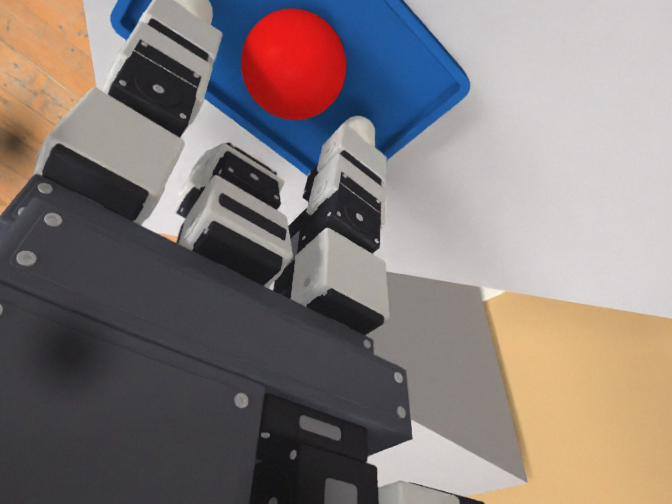

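>>> move(
  arm2={"joints":{"joint1_rad":-1.5998,"joint2_rad":1.3568,"joint4_rad":0.7456,"joint6_rad":1.0392,"joint7_rad":-3.5352},"min_time_s":1},
  arm3={"joints":{"joint1_rad":-1.6944,"joint2_rad":1.3282,"joint4_rad":0.7550,"joint6_rad":1.0584,"joint7_rad":-4.3244},"min_time_s":1},
)

>>> move(
  arm1={"joints":{"hand_index_abd":-0.15,"hand_ring_abd":0.15,"hand_speed":-0.8}},
  arm2={"joints":{"hand_index_abd":-0.15,"hand_ring_abd":0.15,"hand_speed":-0.8}},
  arm3={"joints":{"hand_index_abd":-0.15,"hand_ring_abd":0.15,"hand_speed":-0.8}},
  cameras=["arm1_cam_wrist","arm2_cam_wrist","arm3_cam_wrist"],
)

Scene clock: 1174.93 s.
Joint torques (N m): arm1=[-0.43 -23.77 0.78 -6.67 -0.07 0.3 0.11] | arm2=[0.87 -27.53 0.81 -8.27 0.08 0.3 -0.04] | arm3=[-0.48 -27.26 0.41 -6.73 -0.09 -0.07 0.17]
Flange force (N): arm1=[1.4 -7.1 -1.4] | arm2=[0.7 5.2 2.2] | arm3=[-6.8 -3.8 1.7]
move: arm2 done; arm3 done
Joint velocities: within noise
arm1: as last shown
arm1.hand: x=+0.5181 y=-0.4657 z=+0.9181 quat_wxyz=(+0.000, +0.966, +0.259, -0.002) (m; scene frame)
arm2.joint_positions: joint1_rad=-1.600 joint2_rad=+1.357 joint3_rad=+0.000 joint4_rad=+0.746 joint5_rad=+0.000 joint6_rad=+1.039 joint7_rad=-3.535 hand_index_mcp=+0.753 hand_index_abd=+0.096 hand_index_pip=+0.577 hand_index_dip=+0.696 hand_middle_mcp=+0.990 hand_middle_abd=+0.000 hand_middle_pip=+0.993 hand_middle_dip=+0.997 hand_ring_mcp=+0.753 hand_ring_abd=-0.096 hand_ring_pip=+0.577 hand_ring_dip=+0.696 hand_thumb_cmc=+0.712 hand_thumb_axl=+0.677 hand_thumb_mcp=+0.224 hand_thumb_ipl=+0.168 hand_current_limit=+0.400 hand_speed=+0.000
arm2.joint_status: all done
arm2.hand_state: goal,goal,goal,goal,goal,goal,goal,goal,goal,goal,goal,goal,goal,goal,goal,goal
arm2.index_mcp_current_ma: 0
arm2.index_abd_current_ma: -2
arm2.index_pip_current_ma: 0
arm2.index_dip_current_ma: 0
arm2.middle_mcp_current_ma: -11
arm2.middle_abd_current_ma: 0
arm2.middle_pip_current_ma: -6
arm2.middle_dip_current_ma: -2
arm2.ring_mcp_current_ma: 0
arm2.ring_abd_current_ma: 2
arm2.ring_pip_current_ma: 0
arm2.ring_dip_current_ma: 0
arm2.thumb_cmc_current_ma: -1
arm2.thumb_axl_current_ma: 0
arm2.thumb_mcp_current_ma: -2
arm2.thumb_ipl_current_ma: 0
arm2.hand_goal_index_mcp: 0.754
arm2.hand_goal_index_abd: 0.100
arm2.hand_goal_index_pip: 0.576
arm2.hand_goal_index_dip: 0.696
arm2.hand_goal_middle_mcp: 1.000
arm2.hand_goal_middle_abd: 0.000
arm2.hand_goal_middle_pip: 1.000
arm2.hand_goal_middle_dip: 1.000
arm2.hand_goal_ring_mcp: 0.754
arm2.hand_goal_ring_abd: -0.100
arm2.hand_goal_ring_pip: 0.576
arm2.hand_goal_ring_dip: 0.696
arm2.hand_goal_thumb_cmc: 0.714
arm2.hand_goal_thumb_axl: 0.678
arm2.hand_goal_thumb_mcp: 0.226
arm2.hand_goal_thumb_ipl: 0.168
arm2.hand: x=-0.4407 y=+1.4441 z=+0.8655 quat_wxyz=(+0.000, +0.843, -0.538, +0.001) (m; scene frame)
arm3.joint_positions: joint1_rad=-1.694 joint2_rad=+1.328 joint3_rad=+0.000 joint4_rad=+0.755 joint5_rad=+0.000 joint6_rad=+1.058 joint7_rad=-4.324 hand_index_mcp=+0.753 hand_index_abd=+0.096 hand_index_pip=+0.577 hand_index_dip=+0.696 hand_middle_mcp=+0.991 hand_middle_abd=+0.000 hand_middle_pip=+0.993 hand_middle_dip=+0.997 hand_ring_mcp=+0.753 hand_ring_abd=-0.096 hand_ring_pip=+0.577 hand_ring_dip=+0.696 hand_thumb_cmc=+0.713 hand_thumb_axl=+0.677 hand_thumb_mcp=+0.223 hand_thumb_ipl=+0.168 hand_current_limit=+0.400 hand_speed=+0.000
arm3.joint_status: all done
arm3.hand_state: goal,goal,goal,goal,goal,goal,goal,goal,goal,goal,goal,goal,goal,goal,goal,goal
arm3.index_mcp_current_ma: 0
arm3.index_abd_current_ma: -1
arm3.index_pip_current_ma: 0
arm3.index_dip_current_ma: 0
arm3.middle_mcp_current_ma: -6
arm3.middle_abd_current_ma: 0
arm3.middle_pip_current_ma: -4
arm3.middle_dip_current_ma: -1
arm3.ring_mcp_current_ma: 0
arm3.ring_abd_current_ma: 1
arm3.ring_pip_current_ma: 0
arm3.ring_dip_current_ma: 0
arm3.thumb_cmc_current_ma: 0
arm3.thumb_axl_current_ma: 0
arm3.thumb_mcp_current_ma: -1
arm3.thumb_ipl_current_ma: 0
arm3.hand_goal_index_mcp: 0.754
arm3.hand_goal_index_abd: 0.100
arm3.hand_goal_index_pip: 0.576
arm3.hand_goal_index_dip: 0.696
arm3.hand_goal_middle_mcp: 1.000
arm3.hand_goal_middle_abd: 0.000
arm3.hand_goal_middle_pip: 1.000
arm3.hand_goal_middle_dip: 1.000
arm3.hand_goal_ring_mcp: 0.754
arm3.hand_goal_ring_abd: -0.100
arm3.hand_goal_ring_pip: 0.576
arm3.hand_goal_ring_dip: 0.696
arm3.hand_goal_thumb_cmc: 0.714
arm3.hand_goal_thumb_axl: 0.678
arm3.hand_goal_thumb_mcp: 0.226
arm3.hand_goal_thumb_ipl: 0.168
arm3.hand: x=-1.7182 y=-0.0876 z=+0.9161 quat_wxyz=(-0.002, +0.997, +0.081, +0.000) (m; scene frame)
pictures: none

Scene clock: 1175.67 s.
Joint torques (N m): arm1=[-0.4 -23.48 0.85 -6.55 -0.05 0.32 0.13] | arm2=[0.94 -27.16 0.79 -8.1 0.15 0.31 -0.07] | arm3=[-0.49 -27.07 0.36 -6.7 -0.1 -0.07 0.17]
Flange force (N): arm1=[1.5 -7.0 -1.8] | arm2=[0.6 5.0 1.7] | arm3=[-6.5 -3.7 1.4]
move: arm1 off_target; arm2 off_target; arm3 off_target
Joint velocities: within noise
arm1.joint_positions: joint1_rad=-1.580 joint2_rad=+1.301 joint3_rad=+0.000 joint4_rad=+1.096 joint5_rad=+0.000 joint6_rad=+0.745 joint7_rad=+0.268 hand_index_mcp=+0.753 hand_index_abd=-0.097 hand_index_pip=+0.577 hand_index_dip=+0.696 hand_middle_mcp=+0.991 hand_middle_abd=+0.000 hand_middle_pip=+0.992 hand_middle_dip=+0.997 hand_ring_mcp=+0.753 hand_ring_abd=+0.110 hand_ring_pip=+0.577 hand_ring_dip=+0.696 hand_thumb_cmc=+0.712 hand_thumb_axl=+0.677 hand_thumb_mcp=+0.223 hand_thumb_ipl=+0.168 hand_current_limit=+0.400 hand_speed=-0.800
arm1.joint_status: hand_index_abd off_target (ended at -0.097, target -0.150); hand_ring_abd off_target (ended at +0.110, target +0.150); the others done
arm1.hand_state: goal,blocked,goal,goal,goal,goal,goal,goal,goal,blocked,goal,goal,goal,goal,goal,goal
arm1.index_mcp_current_ma: -2
arm1.index_abd_current_ma: 166
arm1.index_pip_current_ma: 1
arm1.index_dip_current_ma: 0
arm1.middle_mcp_current_ma: -26
arm1.middle_abd_current_ma: 0
arm1.middle_pip_current_ma: -21
arm1.middle_dip_current_ma: -6
arm1.ring_mcp_current_ma: -2
arm1.ring_abd_current_ma: -119
arm1.ring_pip_current_ma: 1
arm1.ring_dip_current_ma: 0
arm1.thumb_cmc_current_ma: -4
arm1.thumb_axl_current_ma: -2
arm1.thumb_mcp_current_ma: -8
arm1.thumb_ipl_current_ma: -1
arm1.hand_goal_index_mcp: 0.754
arm1.hand_goal_index_abd: -0.150
arm1.hand_goal_index_pip: 0.576
arm1.hand_goal_index_dip: 0.696
arm1.hand_goal_middle_mcp: 1.000
arm1.hand_goal_middle_abd: 0.000
arm1.hand_goal_middle_pip: 1.000
arm1.hand_goal_middle_dip: 1.000
arm1.hand_goal_ring_mcp: 0.754
arm1.hand_goal_ring_abd: 0.150
arm1.hand_goal_ring_pip: 0.576
arm1.hand_goal_ring_dip: 0.696
arm1.hand_goal_thumb_cmc: 0.714
arm1.hand_goal_thumb_axl: 0.678
arm1.hand_goal_thumb_mcp: 0.226
arm1.hand_goal_thumb_ipl: 0.168
arm1.hand: x=+0.5181 y=-0.4658 z=+0.9182 quat_wxyz=(+0.000, +0.966, +0.259, -0.002) (m; scene frame)
arm2.joint_positions: joint1_rad=-1.600 joint2_rad=+1.357 joint3_rad=+0.000 joint4_rad=+0.746 joint5_rad=+0.000 joint6_rad=+1.039 joint7_rad=-3.535 hand_index_mcp=+0.753 hand_index_abd=-0.128 hand_index_pip=+0.577 hand_index_dip=+0.696 hand_middle_mcp=+0.990 hand_middle_abd=+0.000 hand_middle_pip=+0.993 hand_middle_dip=+0.997 hand_ring_mcp=+0.753 hand_ring_abd=+0.134 hand_ring_pip=+0.577 hand_ring_dip=+0.696 hand_thumb_cmc=+0.712 hand_thumb_axl=+0.677 hand_thumb_mcp=+0.224 hand_thumb_ipl=+0.168 hand_current_limit=+0.400 hand_speed=-0.800
arm2.joint_status: hand_index_abd off_target (ended at -0.128, target -0.150); the others done
arm2.hand_state: goal,blocked,goal,goal,goal,goal,goal,goal,goal,goal,goal,goal,goal,goal,goal,goal
arm2.index_mcp_current_ma: 0
arm2.index_abd_current_ma: 27
arm2.index_pip_current_ma: 0
arm2.index_dip_current_ma: 0
arm2.middle_mcp_current_ma: -11
arm2.middle_abd_current_ma: 0
arm2.middle_pip_current_ma: -6
arm2.middle_dip_current_ma: -2
arm2.ring_mcp_current_ma: 0
arm2.ring_abd_current_ma: -17
arm2.ring_pip_current_ma: 0
arm2.ring_dip_current_ma: 0
arm2.thumb_cmc_current_ma: -1
arm2.thumb_axl_current_ma: 0
arm2.thumb_mcp_current_ma: -2
arm2.thumb_ipl_current_ma: 0
arm2.hand_goal_index_mcp: 0.754
arm2.hand_goal_index_abd: -0.150
arm2.hand_goal_index_pip: 0.576
arm2.hand_goal_index_dip: 0.696
arm2.hand_goal_middle_mcp: 1.000
arm2.hand_goal_middle_abd: 0.000
arm2.hand_goal_middle_pip: 1.000
arm2.hand_goal_middle_dip: 1.000
arm2.hand_goal_ring_mcp: 0.754
arm2.hand_goal_ring_abd: 0.150
arm2.hand_goal_ring_pip: 0.576
arm2.hand_goal_ring_dip: 0.696
arm2.hand_goal_thumb_cmc: 0.714
arm2.hand_goal_thumb_axl: 0.678
arm2.hand_goal_thumb_mcp: 0.226
arm2.hand_goal_thumb_ipl: 0.168
arm2.hand: x=-0.4407 y=+1.4441 z=+0.8655 quat_wxyz=(+0.000, +0.843, -0.538, +0.001) (m; scene frame)
arm3.joint_positions: joint1_rad=-1.694 joint2_rad=+1.328 joint3_rad=+0.000 joint4_rad=+0.755 joint5_rad=+0.000 joint6_rad=+1.058 joint7_rad=-4.324 hand_index_mcp=+0.753 hand_index_abd=-0.083 hand_index_pip=+0.577 hand_index_dip=+0.696 hand_middle_mcp=+0.991 hand_middle_abd=+0.000 hand_middle_pip=+0.993 hand_middle_dip=+0.997 hand_ring_mcp=+0.753 hand_ring_abd=+0.093 hand_ring_pip=+0.577 hand_ring_dip=+0.696 hand_thumb_cmc=+0.713 hand_thumb_axl=+0.677 hand_thumb_mcp=+0.223 hand_thumb_ipl=+0.168 hand_current_limit=+0.400 hand_speed=-0.800
arm3.joint_status: hand_index_abd off_target (ended at -0.083, target -0.150); hand_ring_abd off_target (ended at +0.093, target +0.150); the others done
arm3.hand_state: goal,blocked,goal,goal,goal,goal,goal,goal,goal,blocked,goal,goal,goal,goal,goal,goal
arm3.index_mcp_current_ma: 0
arm3.index_abd_current_ma: 105
arm3.index_pip_current_ma: 0
arm3.index_dip_current_ma: 0
arm3.middle_mcp_current_ma: -6
arm3.middle_abd_current_ma: 0
arm3.middle_pip_current_ma: -4
arm3.middle_dip_current_ma: -1
arm3.ring_mcp_current_ma: 0
arm3.ring_abd_current_ma: -83
arm3.ring_pip_current_ma: 0
arm3.ring_dip_current_ma: 0
arm3.thumb_cmc_current_ma: 0
arm3.thumb_axl_current_ma: 0
arm3.thumb_mcp_current_ma: -1
arm3.thumb_ipl_current_ma: 0
arm3.hand_goal_index_mcp: 0.754
arm3.hand_goal_index_abd: -0.150
arm3.hand_goal_index_pip: 0.576
arm3.hand_goal_index_dip: 0.696
arm3.hand_goal_middle_mcp: 1.000
arm3.hand_goal_middle_abd: 0.000
arm3.hand_goal_middle_pip: 1.000
arm3.hand_goal_middle_dip: 1.000
arm3.hand_goal_ring_mcp: 0.754
arm3.hand_goal_ring_abd: 0.150
arm3.hand_goal_ring_pip: 0.576
arm3.hand_goal_ring_dip: 0.696
arm3.hand_goal_thumb_cmc: 0.714
arm3.hand_goal_thumb_axl: 0.678
arm3.hand_goal_thumb_mcp: 0.226
arm3.hand_goal_thumb_ipl: 0.168
arm3.hand: x=-1.7182 y=-0.0876 z=+0.9162 quat_wxyz=(-0.002, +0.997, +0.081, +0.000) (m; scene frame)
pictures: arm1_cam_wrist, arm2_cam_wrist, arm3_cam_wrist
Images, in order (width x height): arm1_cam_wrist 672x504, arm2_cam_wrist 672x504, arm3_cam_wrist 672x504.

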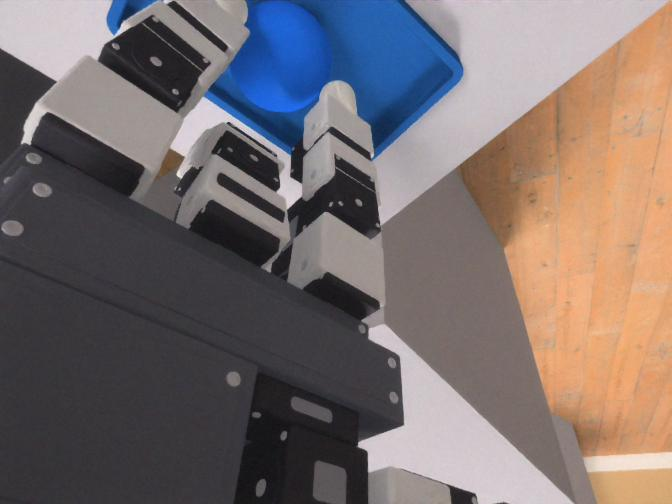

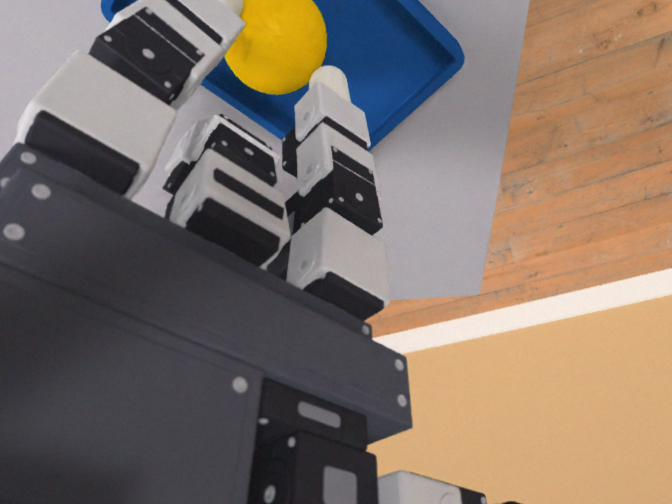

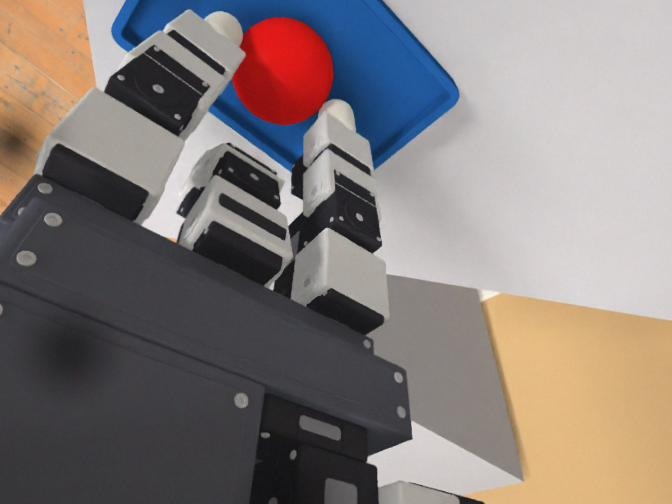

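>>> move(
  arm1={"joints":{"hand_index_abd":0.05,"hand_ring_abd":-0.05}},
  arm2={"joints":{"hand_index_abd":0.05,"hand_ring_abd":-0.05}},
)

>>> move(
  arm1={"joints":{"joint2_rad":1.3167,"joint4_rad":1.0875,"joint6_rad":0.7374},"min_time_s":0.7},
  arm2={"joints":{"joint2_rad":1.3783,"joint4_rad":0.7355,"joint6_rad":1.0278},"min_time_s":0.7},
)

>>> move(
  arm1={"joints":{"hand_index_abd":-0.15,"hand_ring_abd":0.15}},
  arm2={"joints":{"hand_index_abd":-0.15,"hand_ring_abd":0.15}},
  cameras=["arm1_cam_wrist","arm2_cam_wrist"],
)

Scene clock: 1224.77 s.
Joint torques (N m): arm1=[-0.45 -23.76 0.77 -6.63 -0.11 0.27 0.14] | arm2=[0.89 -27.53 0.76 -8.16 0.09 0.36 -0.04] | arm3=[-0.5 -27.1 0.39 -6.74 -0.09 -0.08 0.18]
Flange force (N): arm1=[1.4 -6.8 -1.4] | arm2=[0.5 4.6 2.3] | arm3=[-6.3 -3.6 1.4]
move: arm1 done; arm2 done
Joint velocities: within noise
arm1.joint_positions: joint1_rad=-1.580 joint2_rad=+1.301 joint3_rad=+0.000 joint4_rad=+1.096 joint5_rad=+0.000 joint6_rad=+0.745 joint7_rad=+0.268 hand_index_mcp=+0.753 hand_index_abd=+0.046 hand_index_pip=+0.577 hand_index_dip=+0.696 hand_middle_mcp=+0.991 hand_middle_abd=+0.000 hand_middle_pip=+0.992 hand_middle_dip=+0.997 hand_ring_mcp=+0.753 hand_ring_abd=-0.047 hand_ring_pip=+0.577 hand_ring_dip=+0.696 hand_thumb_cmc=+0.712 hand_thumb_axl=+0.677 hand_thumb_mcp=+0.223 hand_thumb_ipl=+0.168 hand_current_limit=+0.400 hand_speed=-0.800
arm1.joint_status: all done
arm1.hand_state: goal,goal,goal,goal,goal,goal,goal,goal,goal,goal,goal,goal,goal,goal,goal,goal
arm1.index_mcp_current_ma: -2
arm1.index_abd_current_ma: -9
arm1.index_pip_current_ma: 1
arm1.index_dip_current_ma: 0
arm1.middle_mcp_current_ma: -26
arm1.middle_abd_current_ma: 0
arm1.middle_pip_current_ma: -21
arm1.middle_dip_current_ma: -6
arm1.ring_mcp_current_ma: -2
arm1.ring_abd_current_ma: 6
arm1.ring_pip_current_ma: 1
arm1.ring_dip_current_ma: 0
arm1.thumb_cmc_current_ma: -4
arm1.thumb_axl_current_ma: -2
arm1.thumb_mcp_current_ma: -8
arm1.thumb_ipl_current_ma: -1
arm1.hand_goal_index_mcp: 0.754
arm1.hand_goal_index_abd: 0.050
arm1.hand_goal_index_pip: 0.576
arm1.hand_goal_index_dip: 0.696
arm1.hand_goal_middle_mcp: 1.000
arm1.hand_goal_middle_abd: 0.000
arm1.hand_goal_middle_pip: 1.000
arm1.hand_goal_middle_dip: 1.000
arm1.hand_goal_ring_mcp: 0.754
arm1.hand_goal_ring_abd: -0.050
arm1.hand_goal_ring_pip: 0.576
arm1.hand_goal_ring_dip: 0.696
arm1.hand_goal_thumb_cmc: 0.714
arm1.hand_goal_thumb_axl: 0.678
arm1.hand_goal_thumb_mcp: 0.226
arm1.hand_goal_thumb_ipl: 0.168
arm1.hand: x=+0.5181 y=-0.4657 z=+0.9181 quat_wxyz=(+0.000, +0.966, +0.259, -0.002) (m; scene frame)
arm2.joint_positions: joint1_rad=-1.600 joint2_rad=+1.357 joint3_rad=+0.000 joint4_rad=+0.746 joint5_rad=+0.000 joint6_rad=+1.039 joint7_rad=-3.535 hand_index_mcp=+0.753 hand_index_abd=+0.046 hand_index_pip=+0.577 hand_index_dip=+0.696 hand_middle_mcp=+0.990 hand_middle_abd=+0.000 hand_middle_pip=+0.993 hand_middle_dip=+0.997 hand_ring_mcp=+0.753 hand_ring_abd=-0.046 hand_ring_pip=+0.577 hand_ring_dip=+0.696 hand_thumb_cmc=+0.712 hand_thumb_axl=+0.677 hand_thumb_mcp=+0.224 hand_thumb_ipl=+0.168 hand_current_limit=+0.400 hand_speed=-0.800
arm2.joint_status: all done
arm2.hand_state: goal,goal,goal,goal,goal,goal,goal,goal,goal,goal,goal,goal,goal,goal,goal,goal
arm2.index_mcp_current_ma: 0
arm2.index_abd_current_ma: -2
arm2.index_pip_current_ma: 0
arm2.index_dip_current_ma: 0
arm2.middle_mcp_current_ma: -11
arm2.middle_abd_current_ma: 0
arm2.middle_pip_current_ma: -6
arm2.middle_dip_current_ma: -2
arm2.ring_mcp_current_ma: 0
arm2.ring_abd_current_ma: 2
arm2.ring_pip_current_ma: 0
arm2.ring_dip_current_ma: 0
arm2.thumb_cmc_current_ma: -1
arm2.thumb_axl_current_ma: 0
arm2.thumb_mcp_current_ma: -2
arm2.thumb_ipl_current_ma: 0
arm2.hand_goal_index_mcp: 0.754
arm2.hand_goal_index_abd: 0.050
arm2.hand_goal_index_pip: 0.576
arm2.hand_goal_index_dip: 0.696
arm2.hand_goal_middle_mcp: 1.000
arm2.hand_goal_middle_abd: 0.000
arm2.hand_goal_middle_pip: 1.000
arm2.hand_goal_middle_dip: 1.000
arm2.hand_goal_ring_mcp: 0.754
arm2.hand_goal_ring_abd: -0.050
arm2.hand_goal_ring_pip: 0.576
arm2.hand_goal_ring_dip: 0.696
arm2.hand_goal_thumb_cmc: 0.714
arm2.hand_goal_thumb_axl: 0.678
arm2.hand_goal_thumb_mcp: 0.226
arm2.hand_goal_thumb_ipl: 0.168
arm2.hand: x=-0.4407 y=+1.4441 z=+0.8655 quat_wxyz=(+0.000, +0.843, -0.538, +0.001) (m; scene frame)
arm3: as last shown
arm3.hand: x=-1.7182 y=-0.0876 z=+0.9161 quat_wxyz=(-0.002, +0.997, +0.081, +0.000) (m; scene frame)
pictures: none

Scene clock: 1225.77 s.
Joint torques (N m): arm1=[-0.45 -23.79 0.76 -6.62 -0.1 0.27 0.12] | arm2=[0.85 -27.6 0.72 -8.15 0.09 0.35 -0.02] | arm3=[-0.49 -27.07 0.39 -6.69 -0.08 -0.08 0.18]
Flange force (N): arm1=[1.4 -7.0 -1.5] | arm2=[0.6 4.9 2.3] | arm3=[-6.6 -3.7 1.4]
move: arm1 done; arm2 done
Joint velocities: within noise
arm1.joint_positions: joint1_rad=-1.580 joint2_rad=+1.317 joint3_rad=+0.000 joint4_rad=+1.088 joint5_rad=+0.000 joint6_rad=+0.737 joint7_rad=+0.268 hand_index_mcp=+0.753 hand_index_abd=+0.046 hand_index_pip=+0.577 hand_index_dip=+0.696 hand_middle_mcp=+0.991 hand_middle_abd=+0.000 hand_middle_pip=+0.992 hand_middle_dip=+0.997 hand_ring_mcp=+0.753 hand_ring_abd=-0.047 hand_ring_pip=+0.577 hand_ring_dip=+0.696 hand_thumb_cmc=+0.712 hand_thumb_axl=+0.677 hand_thumb_mcp=+0.223 hand_thumb_ipl=+0.168 hand_current_limit=+0.400 hand_speed=-0.800
arm1.joint_status: all done
arm1.hand_state: goal,goal,goal,goal,goal,goal,goal,goal,goal,goal,goal,goal,goal,goal,goal,goal
arm1.index_mcp_current_ma: -2
arm1.index_abd_current_ma: -9
arm1.index_pip_current_ma: 1
arm1.index_dip_current_ma: 0
arm1.middle_mcp_current_ma: -26
arm1.middle_abd_current_ma: 0
arm1.middle_pip_current_ma: -21
arm1.middle_dip_current_ma: -6
arm1.ring_mcp_current_ma: -2
arm1.ring_abd_current_ma: 6
arm1.ring_pip_current_ma: 1
arm1.ring_dip_current_ma: 0
arm1.thumb_cmc_current_ma: -4
arm1.thumb_axl_current_ma: -2
arm1.thumb_mcp_current_ma: -8
arm1.thumb_ipl_current_ma: -1
arm1.hand_goal_index_mcp: 0.754
arm1.hand_goal_index_abd: 0.050
arm1.hand_goal_index_pip: 0.576
arm1.hand_goal_index_dip: 0.696
arm1.hand_goal_middle_mcp: 1.000
arm1.hand_goal_middle_abd: 0.000
arm1.hand_goal_middle_pip: 1.000
arm1.hand_goal_middle_dip: 1.000
arm1.hand_goal_ring_mcp: 0.754
arm1.hand_goal_ring_abd: -0.050
arm1.hand_goal_ring_pip: 0.576
arm1.hand_goal_ring_dip: 0.696
arm1.hand_goal_thumb_cmc: 0.714
arm1.hand_goal_thumb_axl: 0.678
arm1.hand_goal_thumb_mcp: 0.226
arm1.hand_goal_thumb_ipl: 0.168
arm1.hand: x=+0.5181 y=-0.4658 z=+0.9103 quat_wxyz=(+0.000, +0.966, +0.259, -0.002) (m; scene frame)
arm2.joint_positions: joint1_rad=-1.600 joint2_rad=+1.378 joint3_rad=+0.000 joint4_rad=+0.736 joint5_rad=+0.000 joint6_rad=+1.028 joint7_rad=-3.535 hand_index_mcp=+0.753 hand_index_abd=+0.046 hand_index_pip=+0.577 hand_index_dip=+0.696 hand_middle_mcp=+0.990 hand_middle_abd=+0.000 hand_middle_pip=+0.993 hand_middle_dip=+0.997 hand_ring_mcp=+0.753 hand_ring_abd=-0.046 hand_ring_pip=+0.577 hand_ring_dip=+0.696 hand_thumb_cmc=+0.712 hand_thumb_axl=+0.677 hand_thumb_mcp=+0.224 hand_thumb_ipl=+0.168 hand_current_limit=+0.400 hand_speed=-0.800
arm2.joint_status: all done
arm2.hand_state: goal,goal,goal,goal,goal,goal,goal,goal,goal,goal,goal,goal,goal,goal,goal,goal
arm2.index_mcp_current_ma: 0
arm2.index_abd_current_ma: -2
arm2.index_pip_current_ma: 0
arm2.index_dip_current_ma: 0
arm2.middle_mcp_current_ma: -11
arm2.middle_abd_current_ma: 0
arm2.middle_pip_current_ma: -6
arm2.middle_dip_current_ma: -2
arm2.ring_mcp_current_ma: 0
arm2.ring_abd_current_ma: 2
arm2.ring_pip_current_ma: 0
arm2.ring_dip_current_ma: 0
arm2.thumb_cmc_current_ma: -1
arm2.thumb_axl_current_ma: 0
arm2.thumb_mcp_current_ma: -2
arm2.thumb_ipl_current_ma: 0
arm2.hand_goal_index_mcp: 0.754
arm2.hand_goal_index_abd: 0.050
arm2.hand_goal_index_pip: 0.576
arm2.hand_goal_index_dip: 0.696
arm2.hand_goal_middle_mcp: 1.000
arm2.hand_goal_middle_abd: 0.000
arm2.hand_goal_middle_pip: 1.000
arm2.hand_goal_middle_dip: 1.000
arm2.hand_goal_ring_mcp: 0.754
arm2.hand_goal_ring_abd: -0.050
arm2.hand_goal_ring_pip: 0.576
arm2.hand_goal_ring_dip: 0.696
arm2.hand_goal_thumb_cmc: 0.714
arm2.hand_goal_thumb_axl: 0.678
arm2.hand_goal_thumb_mcp: 0.226
arm2.hand_goal_thumb_ipl: 0.168
arm2.hand: x=-0.4407 y=+1.4441 z=+0.8536 quat_wxyz=(+0.000, +0.843, -0.538, +0.001) (m; scene frame)
arm3: as last shown
pictures: none

Scene clock: 1226.43 s.
Joint torques (N m): arm1=[-0.25 -23.9 0.92 -6.69 -0.04 0.25 0.14] | arm2=[0.93 -27.48 0.76 -8.12 0.11 0.34 -0.02] | arm3=[-0.49 -27.05 0.38 -6.72 -0.09 -0.08 0.18]
Flange force (N): arm1=[1.8 -7.0 -1.4] | arm2=[0.5 5.0 2.1] | arm3=[-6.4 -3.6 1.3]
move: arm1 off_target; arm2 off_target
Joint velocities: within noise
arm1.joint_positions: joint1_rad=-1.580 joint2_rad=+1.317 joint3_rad=+0.000 joint4_rad=+1.088 joint5_rad=+0.000 joint6_rad=+0.737 joint7_rad=+0.268 hand_index_mcp=+0.753 hand_index_abd=-0.083 hand_index_pip=+0.577 hand_index_dip=+0.696 hand_middle_mcp=+0.991 hand_middle_abd=+0.000 hand_middle_pip=+0.992 hand_middle_dip=+0.997 hand_ring_mcp=+0.753 hand_ring_abd=+0.087 hand_ring_pip=+0.577 hand_ring_dip=+0.696 hand_thumb_cmc=+0.712 hand_thumb_axl=+0.677 hand_thumb_mcp=+0.223 hand_thumb_ipl=+0.168 hand_current_limit=+0.400 hand_speed=-0.800
arm1.joint_status: hand_index_abd off_target (ended at -0.083, target -0.150); hand_ring_abd off_target (ended at +0.087, target +0.150)
arm1.hand_state: goal,blocked,goal,goal,goal,goal,goal,goal,goal,blocked,goal,goal,goal,goal,goal,goal
arm1.index_mcp_current_ma: -2
arm1.index_abd_current_ma: 221
arm1.index_pip_current_ma: 1
arm1.index_dip_current_ma: 0
arm1.middle_mcp_current_ma: -26
arm1.middle_abd_current_ma: 0
arm1.middle_pip_current_ma: -21
arm1.middle_dip_current_ma: -6
arm1.ring_mcp_current_ma: -2
arm1.ring_abd_current_ma: -206
arm1.ring_pip_current_ma: 1
arm1.ring_dip_current_ma: 0
arm1.thumb_cmc_current_ma: -4
arm1.thumb_axl_current_ma: -2
arm1.thumb_mcp_current_ma: -8
arm1.thumb_ipl_current_ma: -1
arm1.hand_goal_index_mcp: 0.754
arm1.hand_goal_index_abd: -0.150
arm1.hand_goal_index_pip: 0.576
arm1.hand_goal_index_dip: 0.696
arm1.hand_goal_middle_mcp: 1.000
arm1.hand_goal_middle_abd: 0.000
arm1.hand_goal_middle_pip: 1.000
arm1.hand_goal_middle_dip: 1.000
arm1.hand_goal_ring_mcp: 0.754
arm1.hand_goal_ring_abd: 0.150
arm1.hand_goal_ring_pip: 0.576
arm1.hand_goal_ring_dip: 0.696
arm1.hand_goal_thumb_cmc: 0.714
arm1.hand_goal_thumb_axl: 0.678
arm1.hand_goal_thumb_mcp: 0.226
arm1.hand_goal_thumb_ipl: 0.168
arm1.hand: x=+0.5181 y=-0.4658 z=+0.9102 quat_wxyz=(+0.000, +0.966, +0.259, -0.002) (m; scene frame)
arm2.joint_positions: joint1_rad=-1.600 joint2_rad=+1.378 joint3_rad=+0.000 joint4_rad=+0.735 joint5_rad=+0.000 joint6_rad=+1.028 joint7_rad=-3.535 hand_index_mcp=+0.753 hand_index_abd=-0.085 hand_index_pip=+0.577 hand_index_dip=+0.696 hand_middle_mcp=+0.990 hand_middle_abd=+0.000 hand_middle_pip=+0.993 hand_middle_dip=+0.997 hand_ring_mcp=+0.753 hand_ring_abd=+0.086 hand_ring_pip=+0.577 hand_ring_dip=+0.696 hand_thumb_cmc=+0.712 hand_thumb_axl=+0.677 hand_thumb_mcp=+0.224 hand_thumb_ipl=+0.168 hand_current_limit=+0.400 hand_speed=-0.800
arm2.joint_status: hand_index_abd off_target (ended at -0.085, target -0.150); hand_ring_abd off_target (ended at +0.086, target +0.150)
arm2.hand_state: goal,blocked,goal,goal,goal,goal,goal,goal,goal,blocked,goal,goal,goal,goal,goal,goal
arm2.index_mcp_current_ma: 0
arm2.index_abd_current_ma: 128
arm2.index_pip_current_ma: 0
arm2.index_dip_current_ma: 0
arm2.middle_mcp_current_ma: -11
arm2.middle_abd_current_ma: 0
arm2.middle_pip_current_ma: -6
arm2.middle_dip_current_ma: -2
arm2.ring_mcp_current_ma: 0
arm2.ring_abd_current_ma: -126
arm2.ring_pip_current_ma: 0
arm2.ring_dip_current_ma: 0
arm2.thumb_cmc_current_ma: -1
arm2.thumb_axl_current_ma: 0
arm2.thumb_mcp_current_ma: -2
arm2.thumb_ipl_current_ma: 0
arm2.hand_goal_index_mcp: 0.754
arm2.hand_goal_index_abd: -0.150
arm2.hand_goal_index_pip: 0.576
arm2.hand_goal_index_dip: 0.696
arm2.hand_goal_middle_mcp: 1.000
arm2.hand_goal_middle_abd: 0.000
arm2.hand_goal_middle_pip: 1.000
arm2.hand_goal_middle_dip: 1.000
arm2.hand_goal_ring_mcp: 0.754
arm2.hand_goal_ring_abd: 0.150
arm2.hand_goal_ring_pip: 0.576
arm2.hand_goal_ring_dip: 0.696
arm2.hand_goal_thumb_cmc: 0.714
arm2.hand_goal_thumb_axl: 0.678
arm2.hand_goal_thumb_mcp: 0.226
arm2.hand_goal_thumb_ipl: 0.168
arm2.hand: x=-0.4406 y=+1.4441 z=+0.8536 quat_wxyz=(+0.000, +0.843, -0.538, +0.001) (m; scene frame)
arm3: as last shown
pictures: arm1_cam_wrist, arm2_cam_wrist
Images, in order (width x height): arm1_cam_wrist 672x504, arm2_cam_wrist 672x504.

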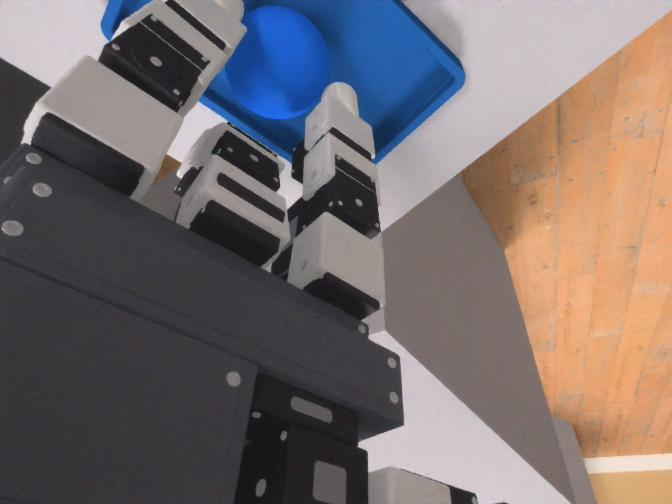

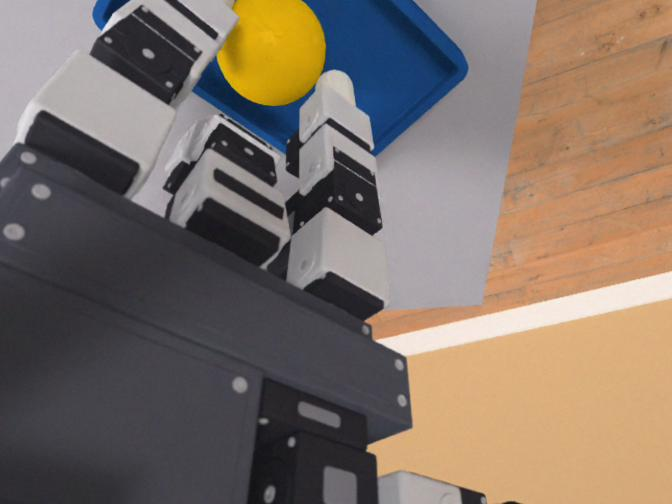

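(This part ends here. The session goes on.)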